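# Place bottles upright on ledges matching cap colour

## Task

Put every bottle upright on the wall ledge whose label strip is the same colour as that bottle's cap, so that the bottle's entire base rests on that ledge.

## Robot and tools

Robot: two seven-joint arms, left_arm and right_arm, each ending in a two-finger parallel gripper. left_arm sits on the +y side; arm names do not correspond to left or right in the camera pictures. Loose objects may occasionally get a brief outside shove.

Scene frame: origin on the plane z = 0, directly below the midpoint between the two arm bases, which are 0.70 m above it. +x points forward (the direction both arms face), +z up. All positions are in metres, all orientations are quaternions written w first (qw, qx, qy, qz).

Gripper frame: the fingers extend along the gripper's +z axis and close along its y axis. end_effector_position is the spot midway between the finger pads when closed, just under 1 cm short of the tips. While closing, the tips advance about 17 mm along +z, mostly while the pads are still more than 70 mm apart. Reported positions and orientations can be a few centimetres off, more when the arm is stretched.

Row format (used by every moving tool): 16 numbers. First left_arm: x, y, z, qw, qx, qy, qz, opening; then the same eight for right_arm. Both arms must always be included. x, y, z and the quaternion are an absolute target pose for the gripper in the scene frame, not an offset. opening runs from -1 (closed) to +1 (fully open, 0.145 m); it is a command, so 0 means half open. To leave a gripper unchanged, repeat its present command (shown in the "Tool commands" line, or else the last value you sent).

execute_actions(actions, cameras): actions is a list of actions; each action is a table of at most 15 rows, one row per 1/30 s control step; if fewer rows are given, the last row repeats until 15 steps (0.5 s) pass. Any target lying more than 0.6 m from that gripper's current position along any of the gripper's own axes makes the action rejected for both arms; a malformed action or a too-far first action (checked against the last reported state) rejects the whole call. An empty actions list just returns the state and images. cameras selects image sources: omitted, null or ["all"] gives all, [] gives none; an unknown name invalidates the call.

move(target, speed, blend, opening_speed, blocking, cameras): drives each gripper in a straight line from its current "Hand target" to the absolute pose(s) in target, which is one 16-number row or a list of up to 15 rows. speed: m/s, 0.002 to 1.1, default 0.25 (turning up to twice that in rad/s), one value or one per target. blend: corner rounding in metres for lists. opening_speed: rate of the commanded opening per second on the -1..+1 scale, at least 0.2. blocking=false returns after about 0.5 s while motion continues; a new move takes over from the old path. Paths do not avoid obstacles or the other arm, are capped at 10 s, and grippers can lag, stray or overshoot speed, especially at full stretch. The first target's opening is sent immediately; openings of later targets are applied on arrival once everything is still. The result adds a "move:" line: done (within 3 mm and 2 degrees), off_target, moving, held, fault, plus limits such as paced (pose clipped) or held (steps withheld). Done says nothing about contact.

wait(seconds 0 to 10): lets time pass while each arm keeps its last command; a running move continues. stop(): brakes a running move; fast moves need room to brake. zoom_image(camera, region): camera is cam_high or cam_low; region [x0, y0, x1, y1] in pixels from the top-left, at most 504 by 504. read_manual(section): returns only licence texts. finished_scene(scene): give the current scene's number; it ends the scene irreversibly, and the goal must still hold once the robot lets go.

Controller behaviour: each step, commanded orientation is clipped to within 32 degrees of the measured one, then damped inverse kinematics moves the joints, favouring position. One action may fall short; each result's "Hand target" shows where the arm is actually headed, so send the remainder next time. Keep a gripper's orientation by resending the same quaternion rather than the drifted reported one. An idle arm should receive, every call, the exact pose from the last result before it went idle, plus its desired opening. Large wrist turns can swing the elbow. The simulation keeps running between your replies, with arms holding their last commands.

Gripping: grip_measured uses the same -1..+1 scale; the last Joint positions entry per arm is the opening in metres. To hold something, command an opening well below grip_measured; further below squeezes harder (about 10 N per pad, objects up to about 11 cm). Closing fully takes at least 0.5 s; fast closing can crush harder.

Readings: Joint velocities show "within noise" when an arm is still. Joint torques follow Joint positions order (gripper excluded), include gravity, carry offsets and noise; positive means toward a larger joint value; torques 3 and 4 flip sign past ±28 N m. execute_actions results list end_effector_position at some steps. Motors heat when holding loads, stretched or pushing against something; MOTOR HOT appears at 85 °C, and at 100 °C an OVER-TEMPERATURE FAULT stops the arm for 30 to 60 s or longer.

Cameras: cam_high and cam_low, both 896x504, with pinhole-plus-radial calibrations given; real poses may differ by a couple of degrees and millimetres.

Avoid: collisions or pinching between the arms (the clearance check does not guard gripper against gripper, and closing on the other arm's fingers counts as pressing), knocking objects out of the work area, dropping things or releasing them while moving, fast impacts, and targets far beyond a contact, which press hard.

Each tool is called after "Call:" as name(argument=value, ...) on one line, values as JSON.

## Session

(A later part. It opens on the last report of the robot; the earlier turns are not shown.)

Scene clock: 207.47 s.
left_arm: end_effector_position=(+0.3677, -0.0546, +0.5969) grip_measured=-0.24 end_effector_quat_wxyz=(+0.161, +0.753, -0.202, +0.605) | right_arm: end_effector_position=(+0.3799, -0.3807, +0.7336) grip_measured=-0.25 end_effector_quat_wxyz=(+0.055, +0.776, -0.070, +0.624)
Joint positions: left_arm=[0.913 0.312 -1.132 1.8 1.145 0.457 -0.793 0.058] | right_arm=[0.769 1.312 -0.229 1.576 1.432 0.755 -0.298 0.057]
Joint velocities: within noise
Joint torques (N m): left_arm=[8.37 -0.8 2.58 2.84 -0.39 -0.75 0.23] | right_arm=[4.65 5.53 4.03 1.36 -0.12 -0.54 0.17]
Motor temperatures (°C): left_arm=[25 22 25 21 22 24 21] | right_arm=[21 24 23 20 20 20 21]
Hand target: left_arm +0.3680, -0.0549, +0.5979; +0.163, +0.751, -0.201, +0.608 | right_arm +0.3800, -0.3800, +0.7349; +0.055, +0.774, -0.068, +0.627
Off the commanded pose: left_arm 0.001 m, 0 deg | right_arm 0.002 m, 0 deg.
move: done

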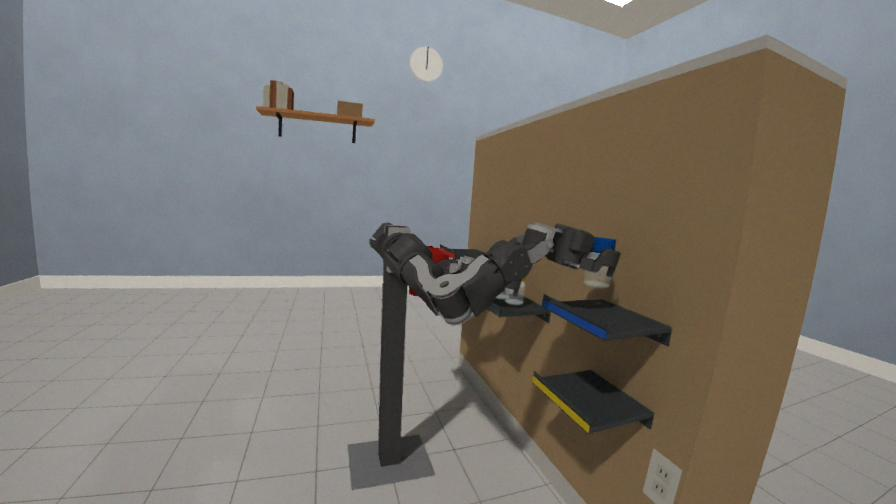

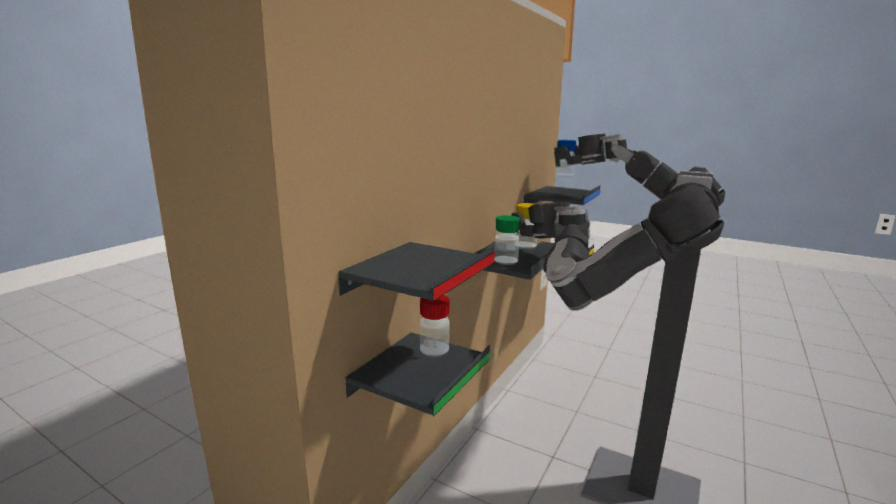

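Call:
move(target=[[0.368,-0.055,0.586,0.1629,0.7506,-0.2011,0.6078,-0.5,0.38,-0.38,0.70,0.0549,0.7742,-0.0678,0.6269,-0.5],[0.368,-0.055,0.580,0.1629,0.7506,-0.2011,0.6078,-0.5,0.38,-0.38,0.692,0.0549,0.7742,-0.0678,0.6269,-0.5]], speed=[0.05,0.02])

Call:
zoom_image(camera="cam_high", region=[540, 230, 690, 350])

Call:
zoom_image(camera="cam_low", region=[470, 140, 610, 280])

Scene clock: 216.97 s.
left_arm: end_effector_position=(+0.3682, -0.0551, +0.5839) grip_measured=-0.24 end_effector_quat_wxyz=(+0.163, +0.749, -0.199, +0.611) | right_arm: end_effector_position=(+0.3800, -0.3801, +0.6860) grip_measured=-0.25 end_effector_quat_wxyz=(+0.056, +0.781, -0.068, +0.619)
Joint positions: left_arm=[0.885 0.32 -1.165 1.775 1.095 0.393 -0.763 0.058] | right_arm=[0.44 1.359 -0.129 1.622 1.451 0.545 -0.286 0.057]
Joint velocities: within noise
Joint torques (N m): left_arm=[7.13 -0.41 1.8 2.35 -0.28 -0.6 0.23] | right_arm=[4.34 7.87 6.41 1.51 -0.04 -0.77 0.19]
Motor temperatures (°C): left_arm=[25 22 25 21 22 25 21] | right_arm=[22 24 23 20 20 20 21]
Hand target: left_arm +0.3680, -0.0549, +0.5800; +0.163, +0.751, -0.201, +0.608 | right_arm +0.3799, -0.3800, +0.6920; +0.055, +0.774, -0.068, +0.627
Off the commanded pose: left_arm 0.004 m, 0 deg | right_arm 0.006 m, 1 deg.
move: off_target (left_arm, right_arm)

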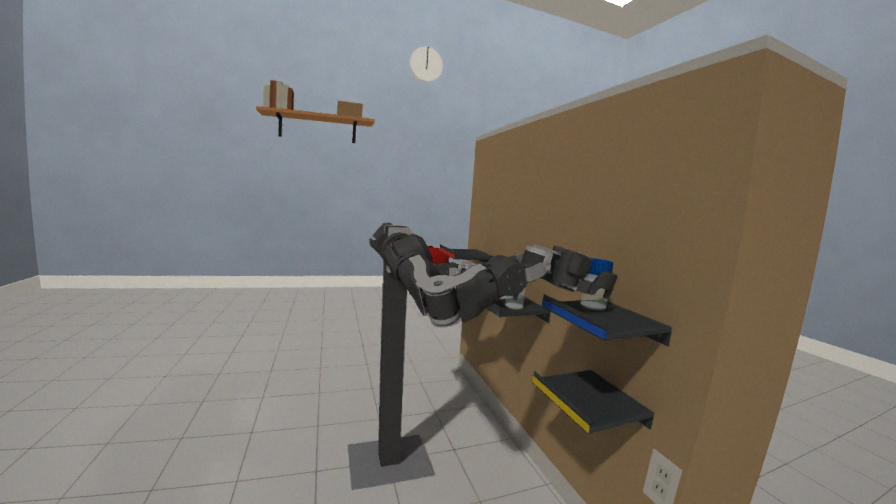

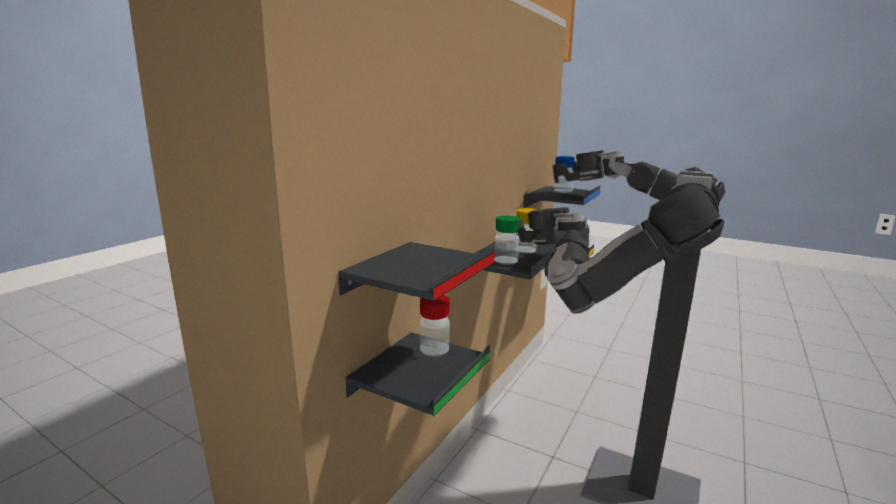

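Scaled by 3.360 from the camera's 896x504 image, which has a finer 1280x720 frame.

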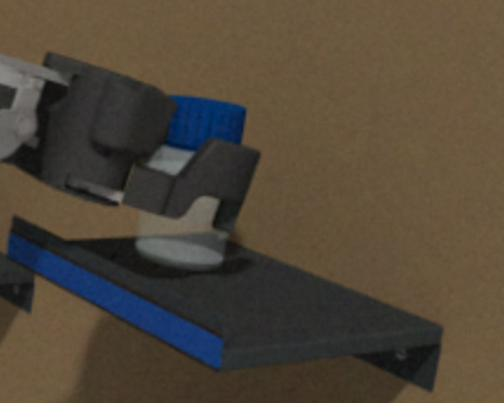

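Scaled by 3.600 from the camera's 896x504 image, which has a finer 1280x720 frame.

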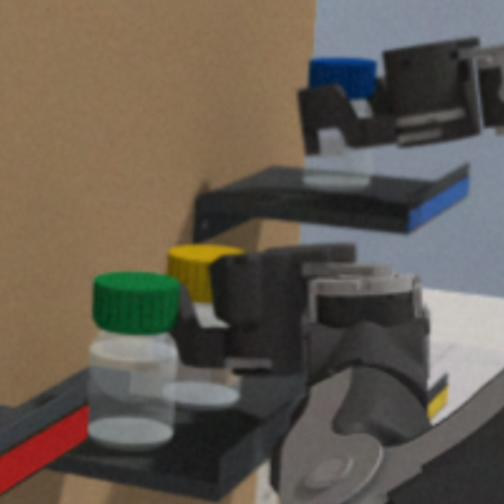

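Call:
move(target=[[0.368,-0.055,0.583,0.1629,0.7506,-0.2011,0.6078,-0.5,0.38,-0.38,0.684,0.0549,0.7742,-0.0678,0.6269,-0.5],[0.368,-0.055,0.583,0.1629,0.7506,-0.2011,0.6078,0.2,0.38,-0.38,0.684,0.0549,0.7742,-0.0678,0.6269,-0.5]], speed=0.02, opening_speed=0.4)

Call:
zoom_image(camera="cam_high", region=[540, 230, 690, 350])

Call:
zoom_image(camera="cam_low", region=[470, 140, 610, 280])

Scene clock: 233.33 s.
left_arm: end_effector_position=(+0.3680, -0.0553, +0.5834) grip_measured=+0.20 end_effector_quat_wxyz=(+0.164, +0.750, -0.200, +0.609) | right_arm: end_effector_position=(+0.3800, -0.3801, +0.6793) grip_measured=-0.25 end_effector_quat_wxyz=(+0.056, +0.779, -0.069, +0.620)
Joint positions: left_arm=[0.886 0.32 -1.165 1.775 1.099 0.396 -0.763 0.09] | right_arm=[0.389 1.364 -0.115 1.626 1.452 0.505 -0.284 0.057]
Joint velocities: within noise
Joint torques (N m): left_arm=[8.43 -0.65 2.69 3.37 -0.15 -0.41 0.09] | right_arm=[3.92 7.82 6.09 1.4 -0.03 -0.74 0.17]
Motor temperatures (°C): left_arm=[25 22 24 21 22 24 21] | right_arm=[22 25 25 20 20 21 21]
Hand target: left_arm +0.3681, -0.0549, +0.5830; +0.163, +0.751, -0.201, +0.608 | right_arm +0.3800, -0.3800, +0.6839; +0.055, +0.774, -0.068, +0.627
Off the commanded pose: left_arm 0.000 m, 0 deg | right_arm 0.005 m, 1 deg.
move: off_target (right_arm)

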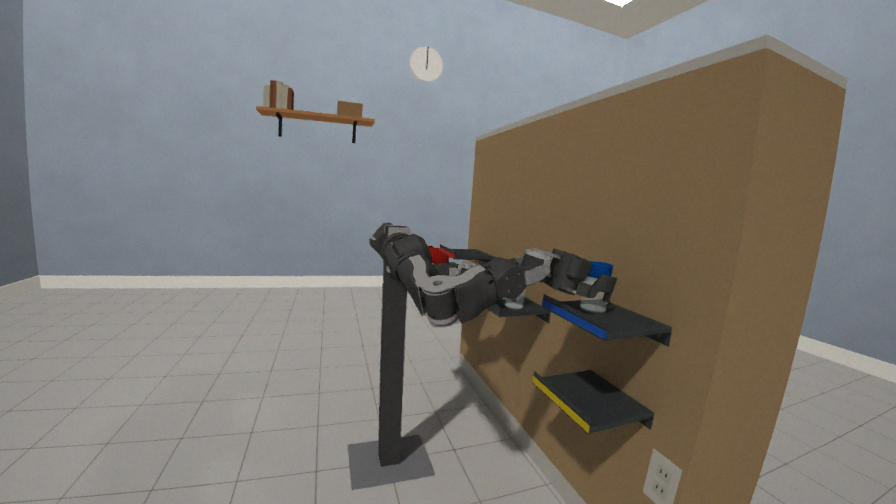

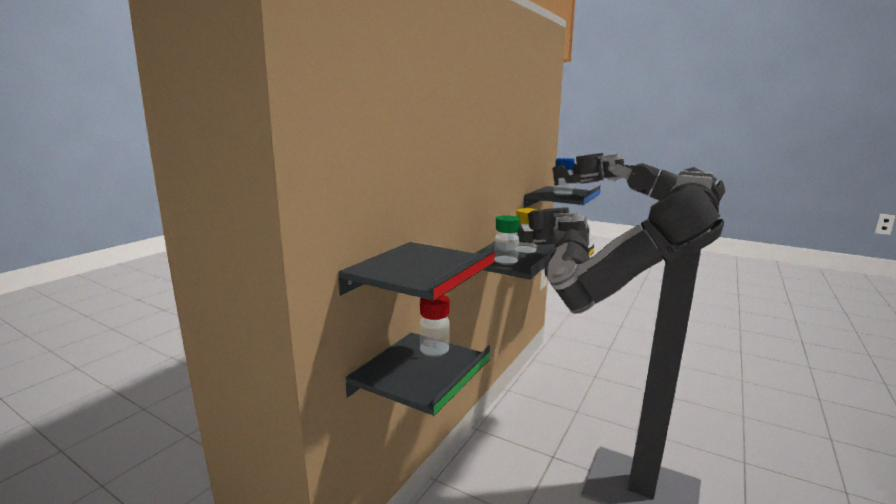

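Scaled by 3.360 from the camera's 896x504 image, which has a finer 1280x720 frame.

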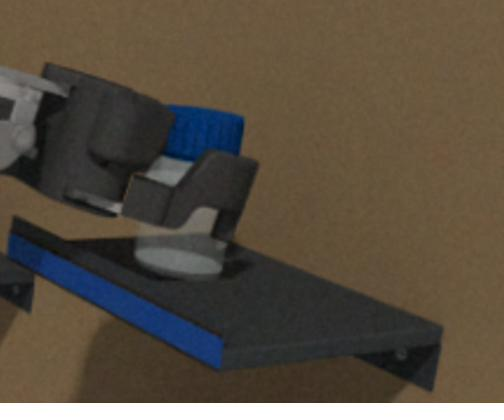

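Scaled by 3.600 from the camera's 896x504 image, which has a finer 1280x720 frame.

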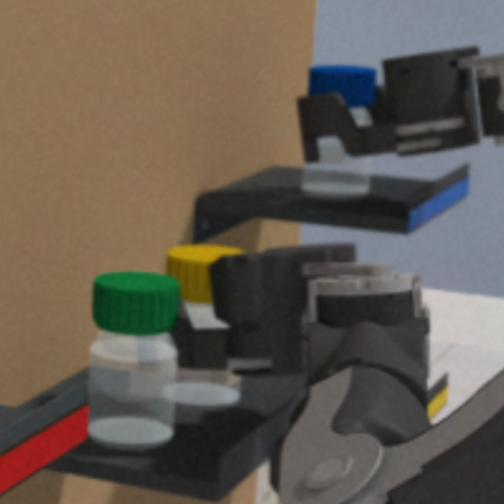

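Call:
move(target=[[0.30,-0.0157,0.595,0.1629,0.7506,-0.2011,0.6078,0.2,0.38,-0.38,0.678,0.0549,0.7742,-0.0678,0.6269,-0.5]], speed=0.06)

Call:
zoom_image(camera="cam_high", region=[540, 230, 690, 350])

Call:
zoom_image(camera="cam_high", region=[440, 210, 560, 330])

Scene clock: 249.07 s.
left_arm: end_effector_position=(+0.3002, -0.0163, +0.5969) grip_measured=+0.20 end_effector_quat_wxyz=(+0.165, +0.748, -0.202, +0.610) | right_arm: end_effector_position=(+0.3801, -0.3807, +0.6789) grip_measured=-0.25 end_effector_quat_wxyz=(+0.057, +0.773, -0.069, +0.628)
Joint positions: left_arm=[0.776 0.542 -1.165 2.205 1.156 0.438 -0.961 0.09] | right_arm=[0.362 1.378 -0.115 1.629 1.458 0.458 -0.282 0.057]
Joint velocities: within noise
Joint torques (N m): left_arm=[5.66 0.15 1.98 3.14 -0.2 -0.34 -0.04] | right_arm=[3.2 7.5 4.66 1.09 0.02 -0.46 0.15]
Motor temperatures (°C): left_arm=[25 22 25 21 22 24 21] | right_arm=[22 25 25 20 20 21 21]
Hand target: left_arm +0.3000, -0.0157, +0.5951; +0.163, +0.751, -0.201, +0.608 | right_arm +0.3800, -0.3799, +0.6779; +0.055, +0.774, -0.068, +0.627
Off the commanded pose: left_arm 0.002 m, 0 deg | right_arm 0.001 m, 0 deg.
move: done

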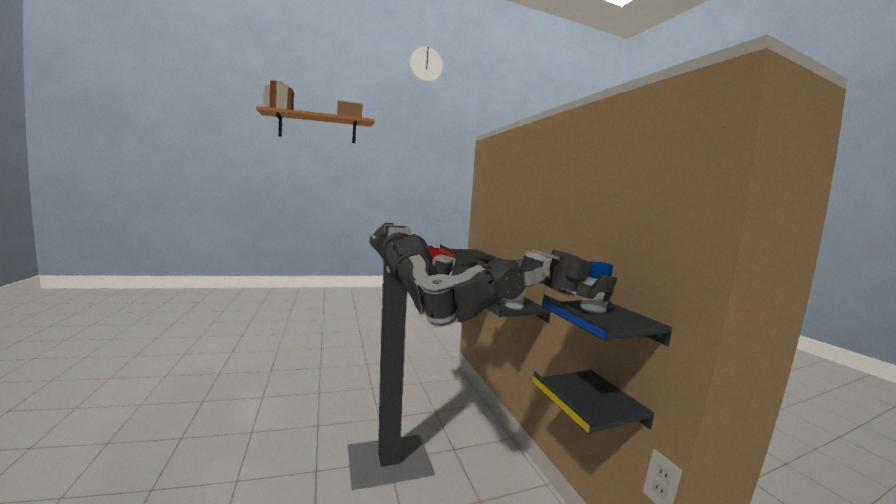

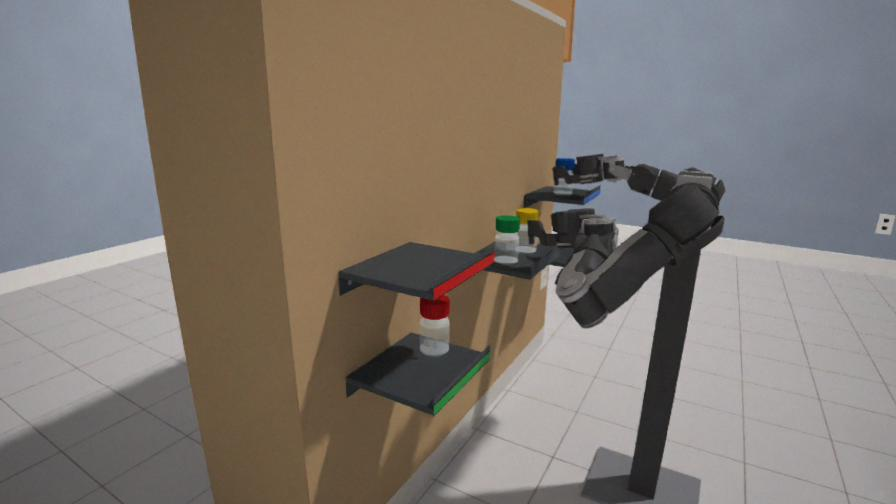

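Scaled by 3.360 from the camera's 896x504 image, which has a finer 1280x720 frame.

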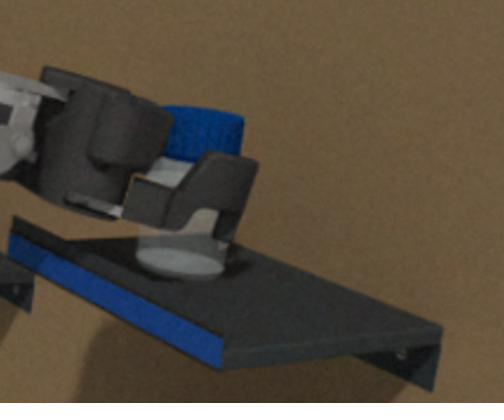

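Scaled by 4.200 from the camera's 896x504 image, which has a finer 1280x720 frame.

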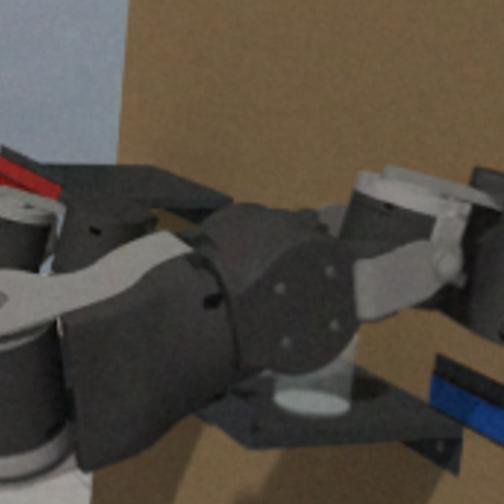

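Call:
move(target=[[0.275,-0.002,0.60,0.1629,0.7506,-0.2011,0.6078,0.2,0.38,-0.38,0.678,0.0549,0.7742,-0.0678,0.6269,-0.5],[0.275,-0.002,0.605,0.1629,0.7506,-0.2011,0.6078,0.2,0.38,-0.38,0.678,0.0549,0.7742,-0.0678,0.6269,0.2]], speed=0.06, opening_speed=0.4)

Call:
zoom_image(camera="cam_high", region=[540, 230, 690, 350])

Call:
zoom_image(camera="cam_low", region=[470, 140, 630, 300])

Scene clock: 269.43 s.
left_arm: end_effector_position=(+0.2752, -0.0024, +0.6055) grip_measured=+0.20 end_effector_quat_wxyz=(+0.165, +0.750, -0.201, +0.609) | right_arm: end_effector_position=(+0.3801, -0.3807, +0.6783) grip_measured=+0.20 end_effector_quat_wxyz=(+0.056, +0.774, -0.069, +0.627)
Joint positions: left_arm=[0.742 0.611 -1.152 2.356 1.192 0.464 -1.045 0.09] | right_arm=[0.36 1.378 -0.115 1.629 1.458 0.458 -0.282 0.09]
Joint velocities: within noise
Joint torques (N m): left_arm=[5.53 0.3 1.85 3.26 -0.22 -0.28 -0.04] | right_arm=[3.6 7.45 4.68 1.21 0.01 -0.44 0.14]
Motor temperatures (°C): left_arm=[24 21 24 21 22 24 21] | right_arm=[22 26 25 19 20 21 21]
Hand target: left_arm +0.2750, -0.0020, +0.6050; +0.163, +0.751, -0.201, +0.608 | right_arm +0.3800, -0.3799, +0.6780; +0.055, +0.774, -0.068, +0.627
Off the commanded pose: left_arm 0.001 m, 0 deg | right_arm 0.001 m, 0 deg.
move: done

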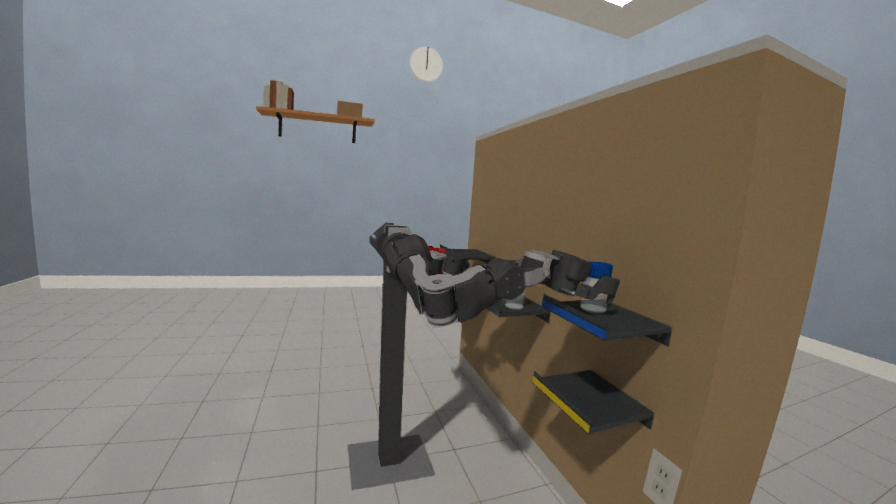

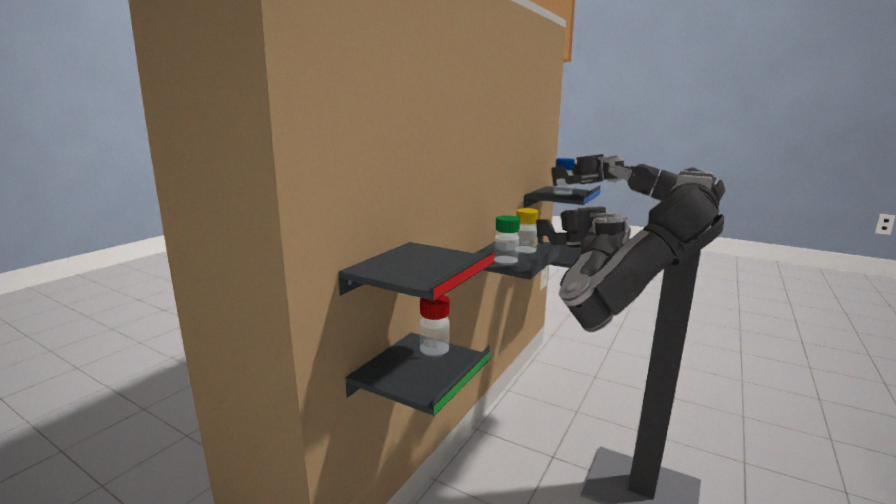

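Scaled by 3.360 from the camera's 896x504 image, which has a finer 1280x720 frame.

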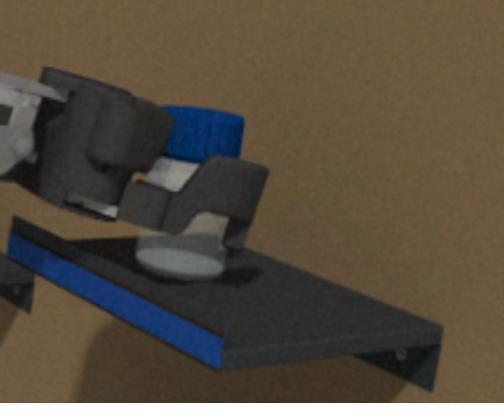

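Scaled by 3.150 from the camera's 896x504 image, which has a finer 1280x720 frame.

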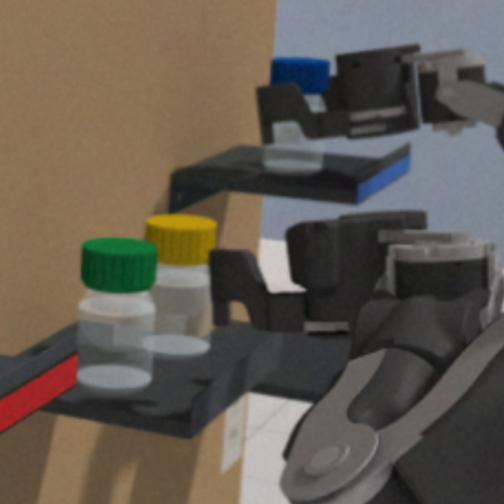

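Call:
move(target=[[0.265,0.07,0.62,0.1892,0.7411,-0.2337,0.6002,0.2,0.30,-0.366,0.69,0.0549,0.7742,-0.0678,0.6269,0.3],[0.25,0.19,0.61,0.1892,0.7411,-0.2337,0.6002,0.2,0.25,-0.355,0.715,0,0.7771,0,0.6293,0.3],[0.235,0.29,0.54,0.0549,0.7742,-0.0678,0.6269,0.3,0.25,-0.355,0.715,0,0.7771,0,0.6293,0.3],[0.24,0.335,0.487,0,0.7771,0,0.6293,0.4,0.25,-0.355,0.715,0,0.7771,0,0.6293,0.3]], speed=0.12, blend=0.01)

Call:
zoom_image(camera="cam_low", region=[380, 260, 580, 420])

Call:
zoom_image(camera="cam_high", region=[420, 230, 520, 330])

Scene clock: 290.70 s.
left_arm: end_effector_position=(+0.2412, +0.3349, +0.4893) grip_measured=+0.40 end_effector_quat_wxyz=(-0.007, +0.799, -0.005, +0.601) | right_arm: end_effector_position=(+0.2508, -0.3553, +0.7144) grip_measured=+0.30 end_effector_quat_wxyz=(+0.002, +0.777, +0.000, +0.629)
Joint positions: left_arm=[0.473 1.708 -1.563 1.881 1.37 -0.789 -0.27 0.105] | right_arm=[-0.94 1.042 1.509 2.046 1.485 0.784 0.072 0.098]
Joint velocities: within noise
Joint torques (N m): left_arm=[1.89 5.58 0.94 0.99 0.07 -0.58 -0.01] | right_arm=[0.41 3.71 4.62 0.66 0.23 -0.38 0.18]
Motor temperatures (°C): left_arm=[24 22 24 21 22 24 21] | right_arm=[22 25 25 19 20 20 21]
Hand target: left_arm +0.2403, +0.3350, +0.4872; -0.007, +0.801, -0.003, +0.598 | right_arm +0.2500, -0.3551, +0.7150; +0.000, +0.777, +0.000, +0.629
Off the commanded pose: left_arm 0.003 m, 4 deg | right_arm 0.001 m, 0 deg.
joint read past its limit (left arm) — joint 6 (wrist pitch), lower limit.
joint sent to its limit (left arm) — joint 3 (upper arm roll), lower limit; joint 6 (wrist pitch), lower limit. The joint targets are off in orientation, not in position.
joint sent to its limit (right arm) — joint 6 (wrist pitch), upper limit. The joint targets still meet the commanded pose.
move: off_target (left_arm); blend cut to 0 m at target 3; target 4's new opening was sent with left_arm's hand 0.003 m and 4 deg from that target

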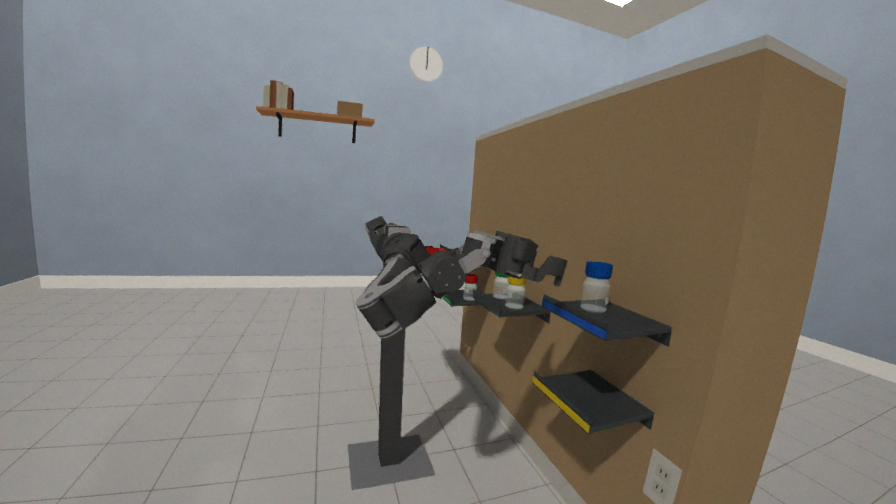

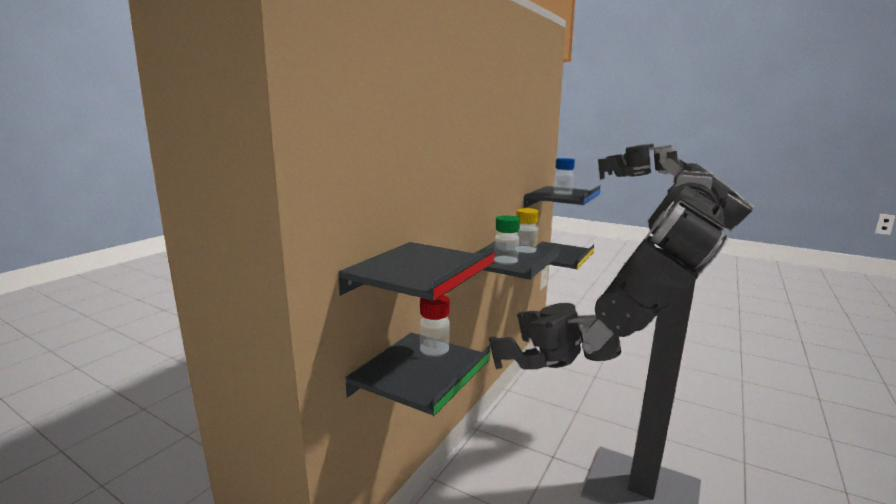

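Scaled by 2.520 from the camera's 896x504 image, which has a finer 1280x720 frame.

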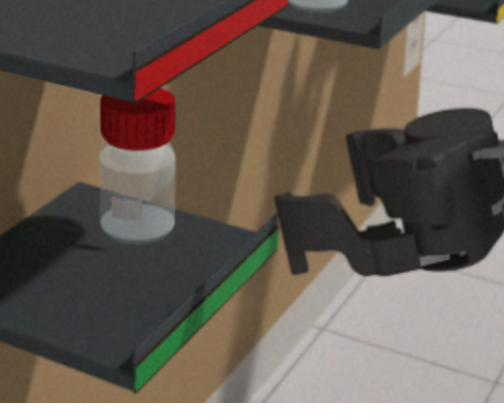

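Scaled by 5.040 from the camera's 896x504 image, which has a finer 1280x720 frame.

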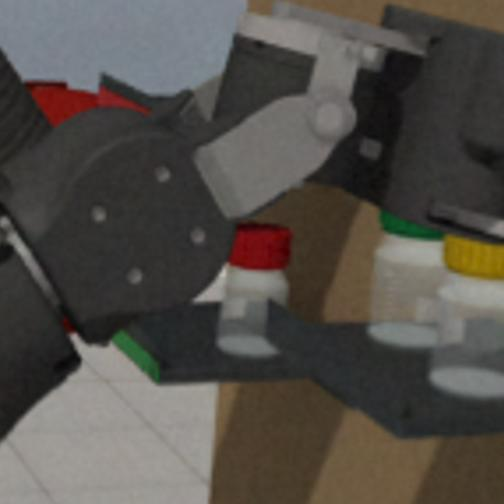

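Call:
move(target=[[0.225,0.30,0.40,0,0.8191,0,0.5736,0.4,0.25,-0.355,0.715,0,0.7771,0,0.6293,0.3],[0.23,0.27,0.30,0,0.924,0,0.3827,0.4,0.25,-0.355,0.715,0,0.7771,0,0.6293,0.3],[0.23,0.2,0.18,0,0.9763,0,0.2164,0.4,0.25,-0.355,0.715,0,0.7771,0,0.6293,0.3]], speed=0.2, blend=0.01)

Scene clock: 306.07 s.
left_arm: end_effector_position=(+0.2307, +0.2002, +0.1805) grip_measured=+0.40 end_effector_quat_wxyz=(-0.001, +0.976, +0.001, +0.218) | right_arm: end_effector_position=(+0.2508, -0.3553, +0.7144) grip_measured=+0.30 end_effector_quat_wxyz=(+0.002, +0.777, +0.000, +0.629)
Joint positions: left_arm=[0.344 0.478 -1.376 0.747 1.404 0.038 -0.261 0.105] | right_arm=[-0.94 1.042 1.509 2.046 1.485 0.784 0.072 0.098]
Joint velocities: within noise
Joint torques (N m): left_arm=[5.16 2.25 0.51 1.43 0.06 -0.23 0.27] | right_arm=[0.41 3.63 4.52 0.57 0.22 -0.37 0.18]
Motor temperatures (°C): left_arm=[23 23 24 21 21 24 21] | right_arm=[21 25 25 19 20 20 21]
Hand target: left_arm +0.2300, +0.1999, +0.1800; +0.000, +0.976, +0.000, +0.216 | right_arm +0.2500, -0.3551, +0.7150; +0.000, +0.777, +0.000, +0.629
Off the commanded pose: left_arm 0.001 m, 0 deg | right_arm 0.001 m, 0 deg.
joint sent to its limit (right arm) — joint 6 (wrist pitch), upper limit. The joint targets still meet the commanded pose.
move: done

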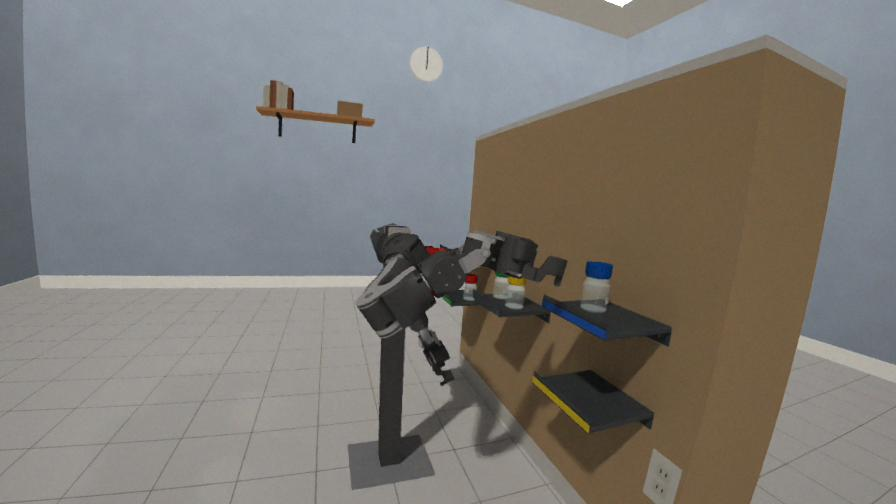

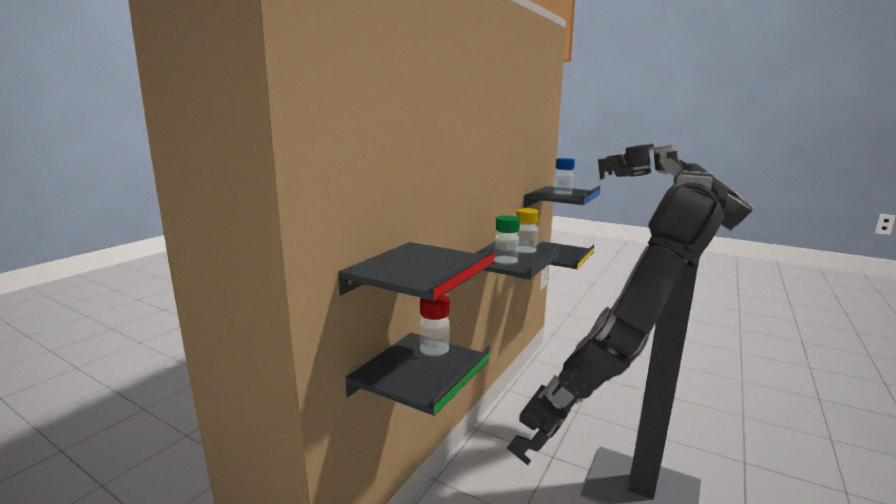

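Call:
move(target=[[0.245,0.24,0.29,0,0.924,0,0.3827,0.4,0.25,-0.355,0.715,0,0.7771,0,0.6293,0.3]], speed=0.15, cameras=[])

Scene clock: 318.87 s.
left_arm: end_effector_position=(+0.2458, +0.2408, +0.2904) grip_measured=+0.40 end_effector_quat_wxyz=(+0.000, +0.924, -0.001, +0.383) | right_arm: end_effector_position=(+0.2508, -0.3553, +0.7144) grip_measured=+0.30 end_effector_quat_wxyz=(+0.002, +0.777, +0.000, +0.629)
Joint positions: left_arm=[0.285 0.96 -1.362 1.417 1.319 -0.245 -0.457 0.105] | right_arm=[-0.94 1.042 1.509 2.046 1.485 0.784 0.072 0.098]
Joint velocities: within noise
Joint torques (N m): left_arm=[3.55 4 1.28 2.86 -0.1 -0.53 -0.01] | right_arm=[0.46 3.65 4.64 0.68 0.2 -0.4 0.17]
Motor temperatures (°C): left_arm=[23 22 23 21 21 24 21] | right_arm=[21 25 25 19 20 20 21]
Hand target: left_arm +0.2451, +0.2399, +0.2900; +0.000, +0.924, +0.000, +0.383 | right_arm +0.2500, -0.3551, +0.7150; +0.000, +0.777, +0.000, +0.629
Off the commanded pose: left_arm 0.001 m, 0 deg | right_arm 0.001 m, 0 deg.
joint sent to its limit (right arm) — joint 6 (wrist pitch), upper limit. The joint targets still meet the commanded pose.
move: done
No camera images: "cameras" was empty.

Call:
move(target=[[0.25,0.22,0.27,-0.206,0.779,-0.496,0.323,0.4,0.25,-0.355,0.715,0,0.7771,0,0.6293,0.3],[0.25,0.2,0.26,-0.347,0.390,-0.837,0.162,0.4,0.25,-0.355,0.715,0,0.7771,0,0.6293,0.3],[0.26,0.17,0.26,-0.206,0.779,-0.496,0.323,0.4,0.25,-0.355,0.715,0,0.7771,0,0.6293,0.3],[0.26,0.17,0.26,0,0.924,0,0.383,0.4,0.25,-0.355,0.715,0,0.7771,0,0.6293,0.3]], speed=0.6, cameras=[])

Scene clock: 353.47 s.
left_arm: end_effector_position=(+0.2619, +0.1708, +0.2617) grip_measured=+0.40 end_effector_quat_wxyz=(-0.002, +0.923, +0.000, +0.385) | right_arm: end_effector_position=(+0.2508, -0.3553, +0.7144) grip_measured=+0.30 end_effector_quat_wxyz=(+0.002, +0.777, +0.000, +0.629)
Joint positions: left_arm=[-0.181 0.185 -0.181 1.256 0.261 0.253 -0.119 0.105] | right_arm=[-0.94 1.042 1.509 2.046 1.485 0.784 0.072 0.098]
Joint velocities: within noise
Joint torques (N m): left_arm=[2.39 0.91 -0.05 4.14 0.13 -0.56 0.24] | right_arm=[0.44 3.68 4.51 0.61 0.23 -0.38 0.17]
Motor temperatures (°C): left_arm=[23 22 23 21 21 24 21] | right_arm=[21 24 25 19 20 20 21]
Hand target: left_arm +0.2600, +0.1700, +0.2600; +0.000, +0.924, +0.000, +0.383 | right_arm +0.2500, -0.3551, +0.7150; +0.000, +0.777, +0.000, +0.629
Off the commanded pose: left_arm 0.003 m, 0 deg | right_arm 0.001 m, 0 deg.
joint sent to its limit (right arm) — joint 6 (wrist pitch), upper limit. The joint targets still meet the commanded pose.
move: done
No camera images: "cameras" was empty.

Call:
move(target=[[0.245,0.27,0.37,0,0.924,0,0.3827,0.4,0.30,-0.32,0.775,0,0.7771,0,0.6293,0.3],[0.245,0.335,0.487,0,0.7771,0,0.6293,0.4,0.30,-0.19,0.745,-0.1092,0.7653,0.1349,0.6197,0.3],[0.315,0.333,0.488,-0.0549,0.7742,0.0678,0.6269,0.4,0.29,-0.10,0.66,-0.1629,0.7506,0.2011,0.6078,0.3]], speed=0.12, blend=0.01)

Call:
zoom_image(camera="cam_low", region=[380, 260, 580, 420])

Call:
zoom_image(camera="cam_high", region=[420, 230, 560, 340])

Call:
zoom_image(camera="cam_low", region=[460, 160, 620, 290])

Scene clock: 386.67 s.
left_arm: end_effector_position=(+0.3163, +0.3323, +0.4928) grip_measured=+0.40 end_effector_quat_wxyz=(-0.054, +0.770, +0.064, +0.632) | right_arm: end_effector_position=(+0.2901, -0.1005, +0.6595) grip_measured=+0.30 end_effector_quat_wxyz=(-0.161, +0.752, +0.201, +0.607)
Joint positions: left_arm=[-0.288 0.539 0.331 1.753 0.587 0.237 0.016 0.105] | right_arm=[0.405 0.937 -0.244 2.419 1.449 0.762 -0.542 0.098]
Joint velocities: within noise
Joint torques (N m): left_arm=[2.49 3.86 1.17 3.55 0.11 -0.53 -0.04] | right_arm=[3.05 2.52 2.7 1.29 -0.16 -0.5 0.13]
Motor temperatures (°C): left_arm=[22 22 23 22 21 24 21] | right_arm=[21 24 25 19 20 20 21]
Hand target: left_arm +0.3150, +0.3330, +0.4881; -0.055, +0.774, +0.068, +0.627 | right_arm +0.2899, -0.0999, +0.6600; -0.163, +0.751, +0.201, +0.608
Off the commanded pose: left_arm 0.005 m, 1 deg | right_arm 0.001 m, 0 deg.
move: off_target (left_arm)

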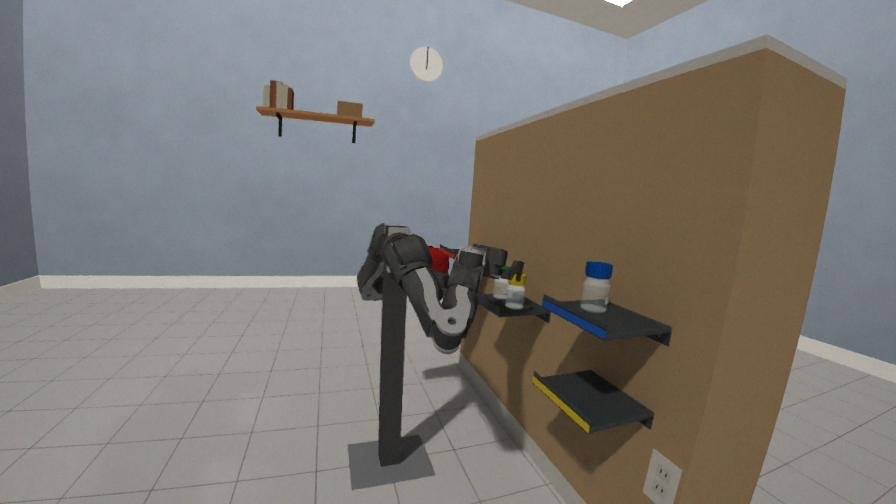

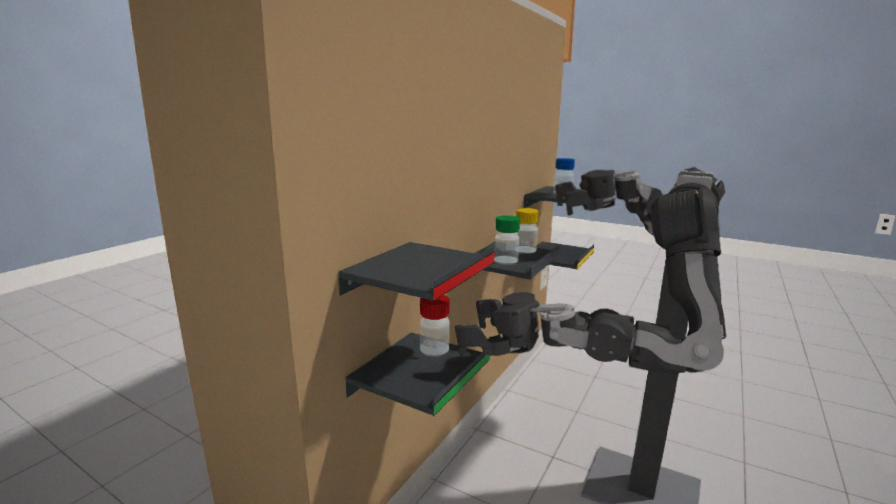

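Scaled by 2.520 from the camera's 896x504 image, which has a finer 1280x720 frame.

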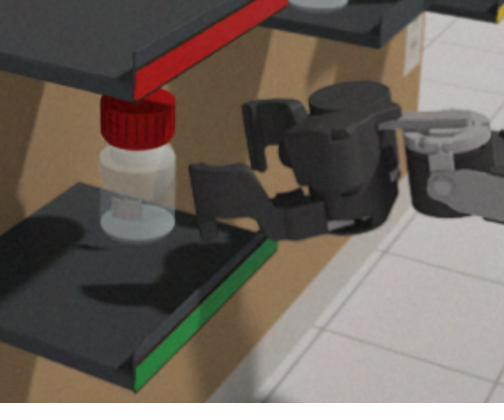

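Scaled by 3.600 from the camera's 896x504 image, which has a finer 1280x720 frame.

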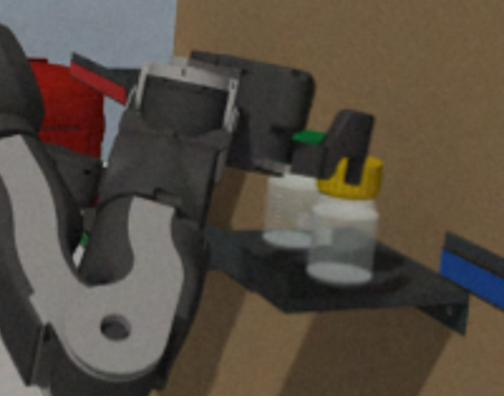

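Scaled by 3.150 from the camera's 896x504 image, which has a finer 1280x720 frame.

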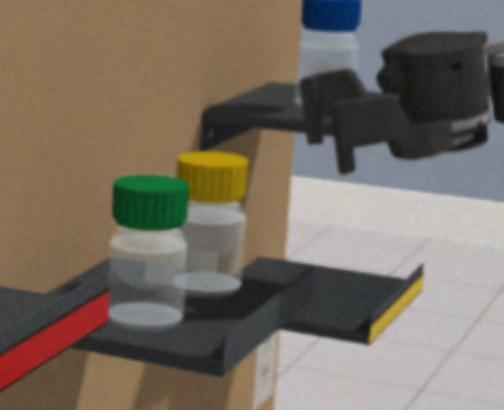

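Call:
move(target=[[0.35,0.339,0.483,-0.0549,0.7742,0.0678,0.6269,0.4,0.305,-0.09,0.61,-0.1629,0.7506,0.2011,0.6078,0.3],[0.388,0.346,0.482,-0.0549,0.7742,0.0678,0.6269,0.4,0.318,-0.082,0.593,-0.1629,0.7506,0.2011,0.6078,0.3]], speed=0.06)

Call:
zoom_image(camera="cam_low", region=[380, 260, 580, 420])

Call:
zoom_image(camera="cam_high", region=[420, 230, 560, 340])

Call:
zoom_image(camera="cam_low", region=[460, 160, 620, 290])

Scene clock: 411.00 s.
left_arm: end_effector_position=(+0.3885, +0.3464, +0.4850) grip_measured=+0.40 end_effector_quat_wxyz=(-0.055, +0.772, +0.071, +0.630) | right_arm: end_effector_position=(+0.3182, -0.0833, +0.5931) grip_measured=+0.30 end_effector_quat_wxyz=(-0.160, +0.752, +0.200, +0.608)
Joint positions: left_arm=[0.11 0.569 0.137 1.386 0.538 0.227 0.035 0.105] | right_arm=[0.315 0.829 -0.51 2.226 1.022 0.54 -0.37 0.098]
Joint velocities: within noise
Joint torques (N m): left_arm=[5.39 5.58 0.94 3.71 0.11 -0.68 0.24] | right_arm=[3.78 1.94 2.18 2.37 -0.12 -0.53 0.15]
Motor temperatures (°C): left_arm=[22 22 23 22 21 24 21] | right_arm=[21 24 24 19 20 21 21]
Hand target: left_arm +0.3880, +0.3461, +0.4820; -0.055, +0.774, +0.068, +0.627 | right_arm +0.3180, -0.0820, +0.5930; -0.163, +0.751, +0.201, +0.608
Off the commanded pose: left_arm 0.003 m, 1 deg | right_arm 0.001 m, 0 deg.
move: done

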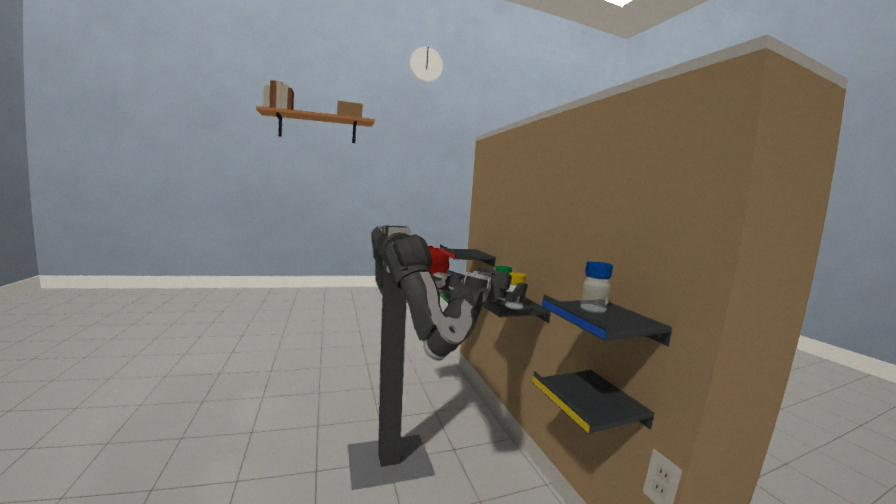

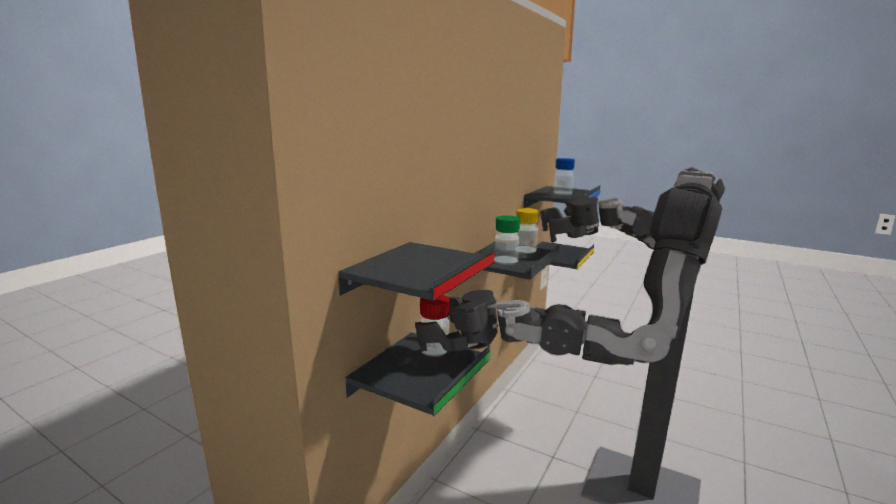

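Scaled by 2.520 from the camera's 896x504 image, which has a finer 1280x720 frame.

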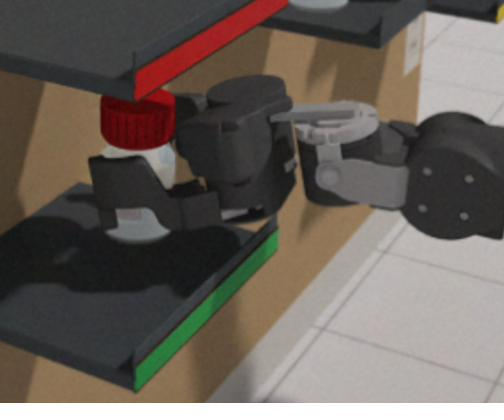

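Scaled by 3.600 from the camera's 896x504 image, which has a finer 1280x720 frame.

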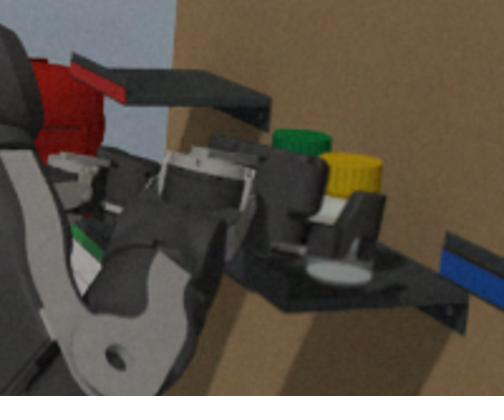

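Scaled by 3.150 from the camera's 896x504 image, which has a finer 1280x720 frame.

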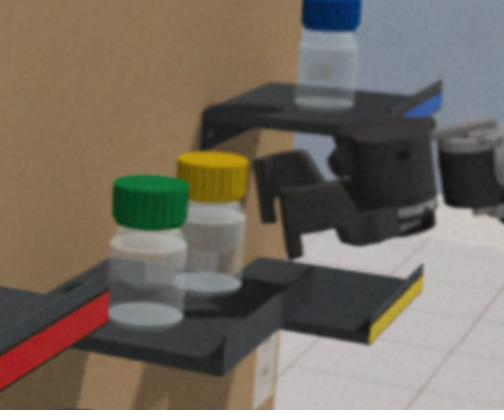

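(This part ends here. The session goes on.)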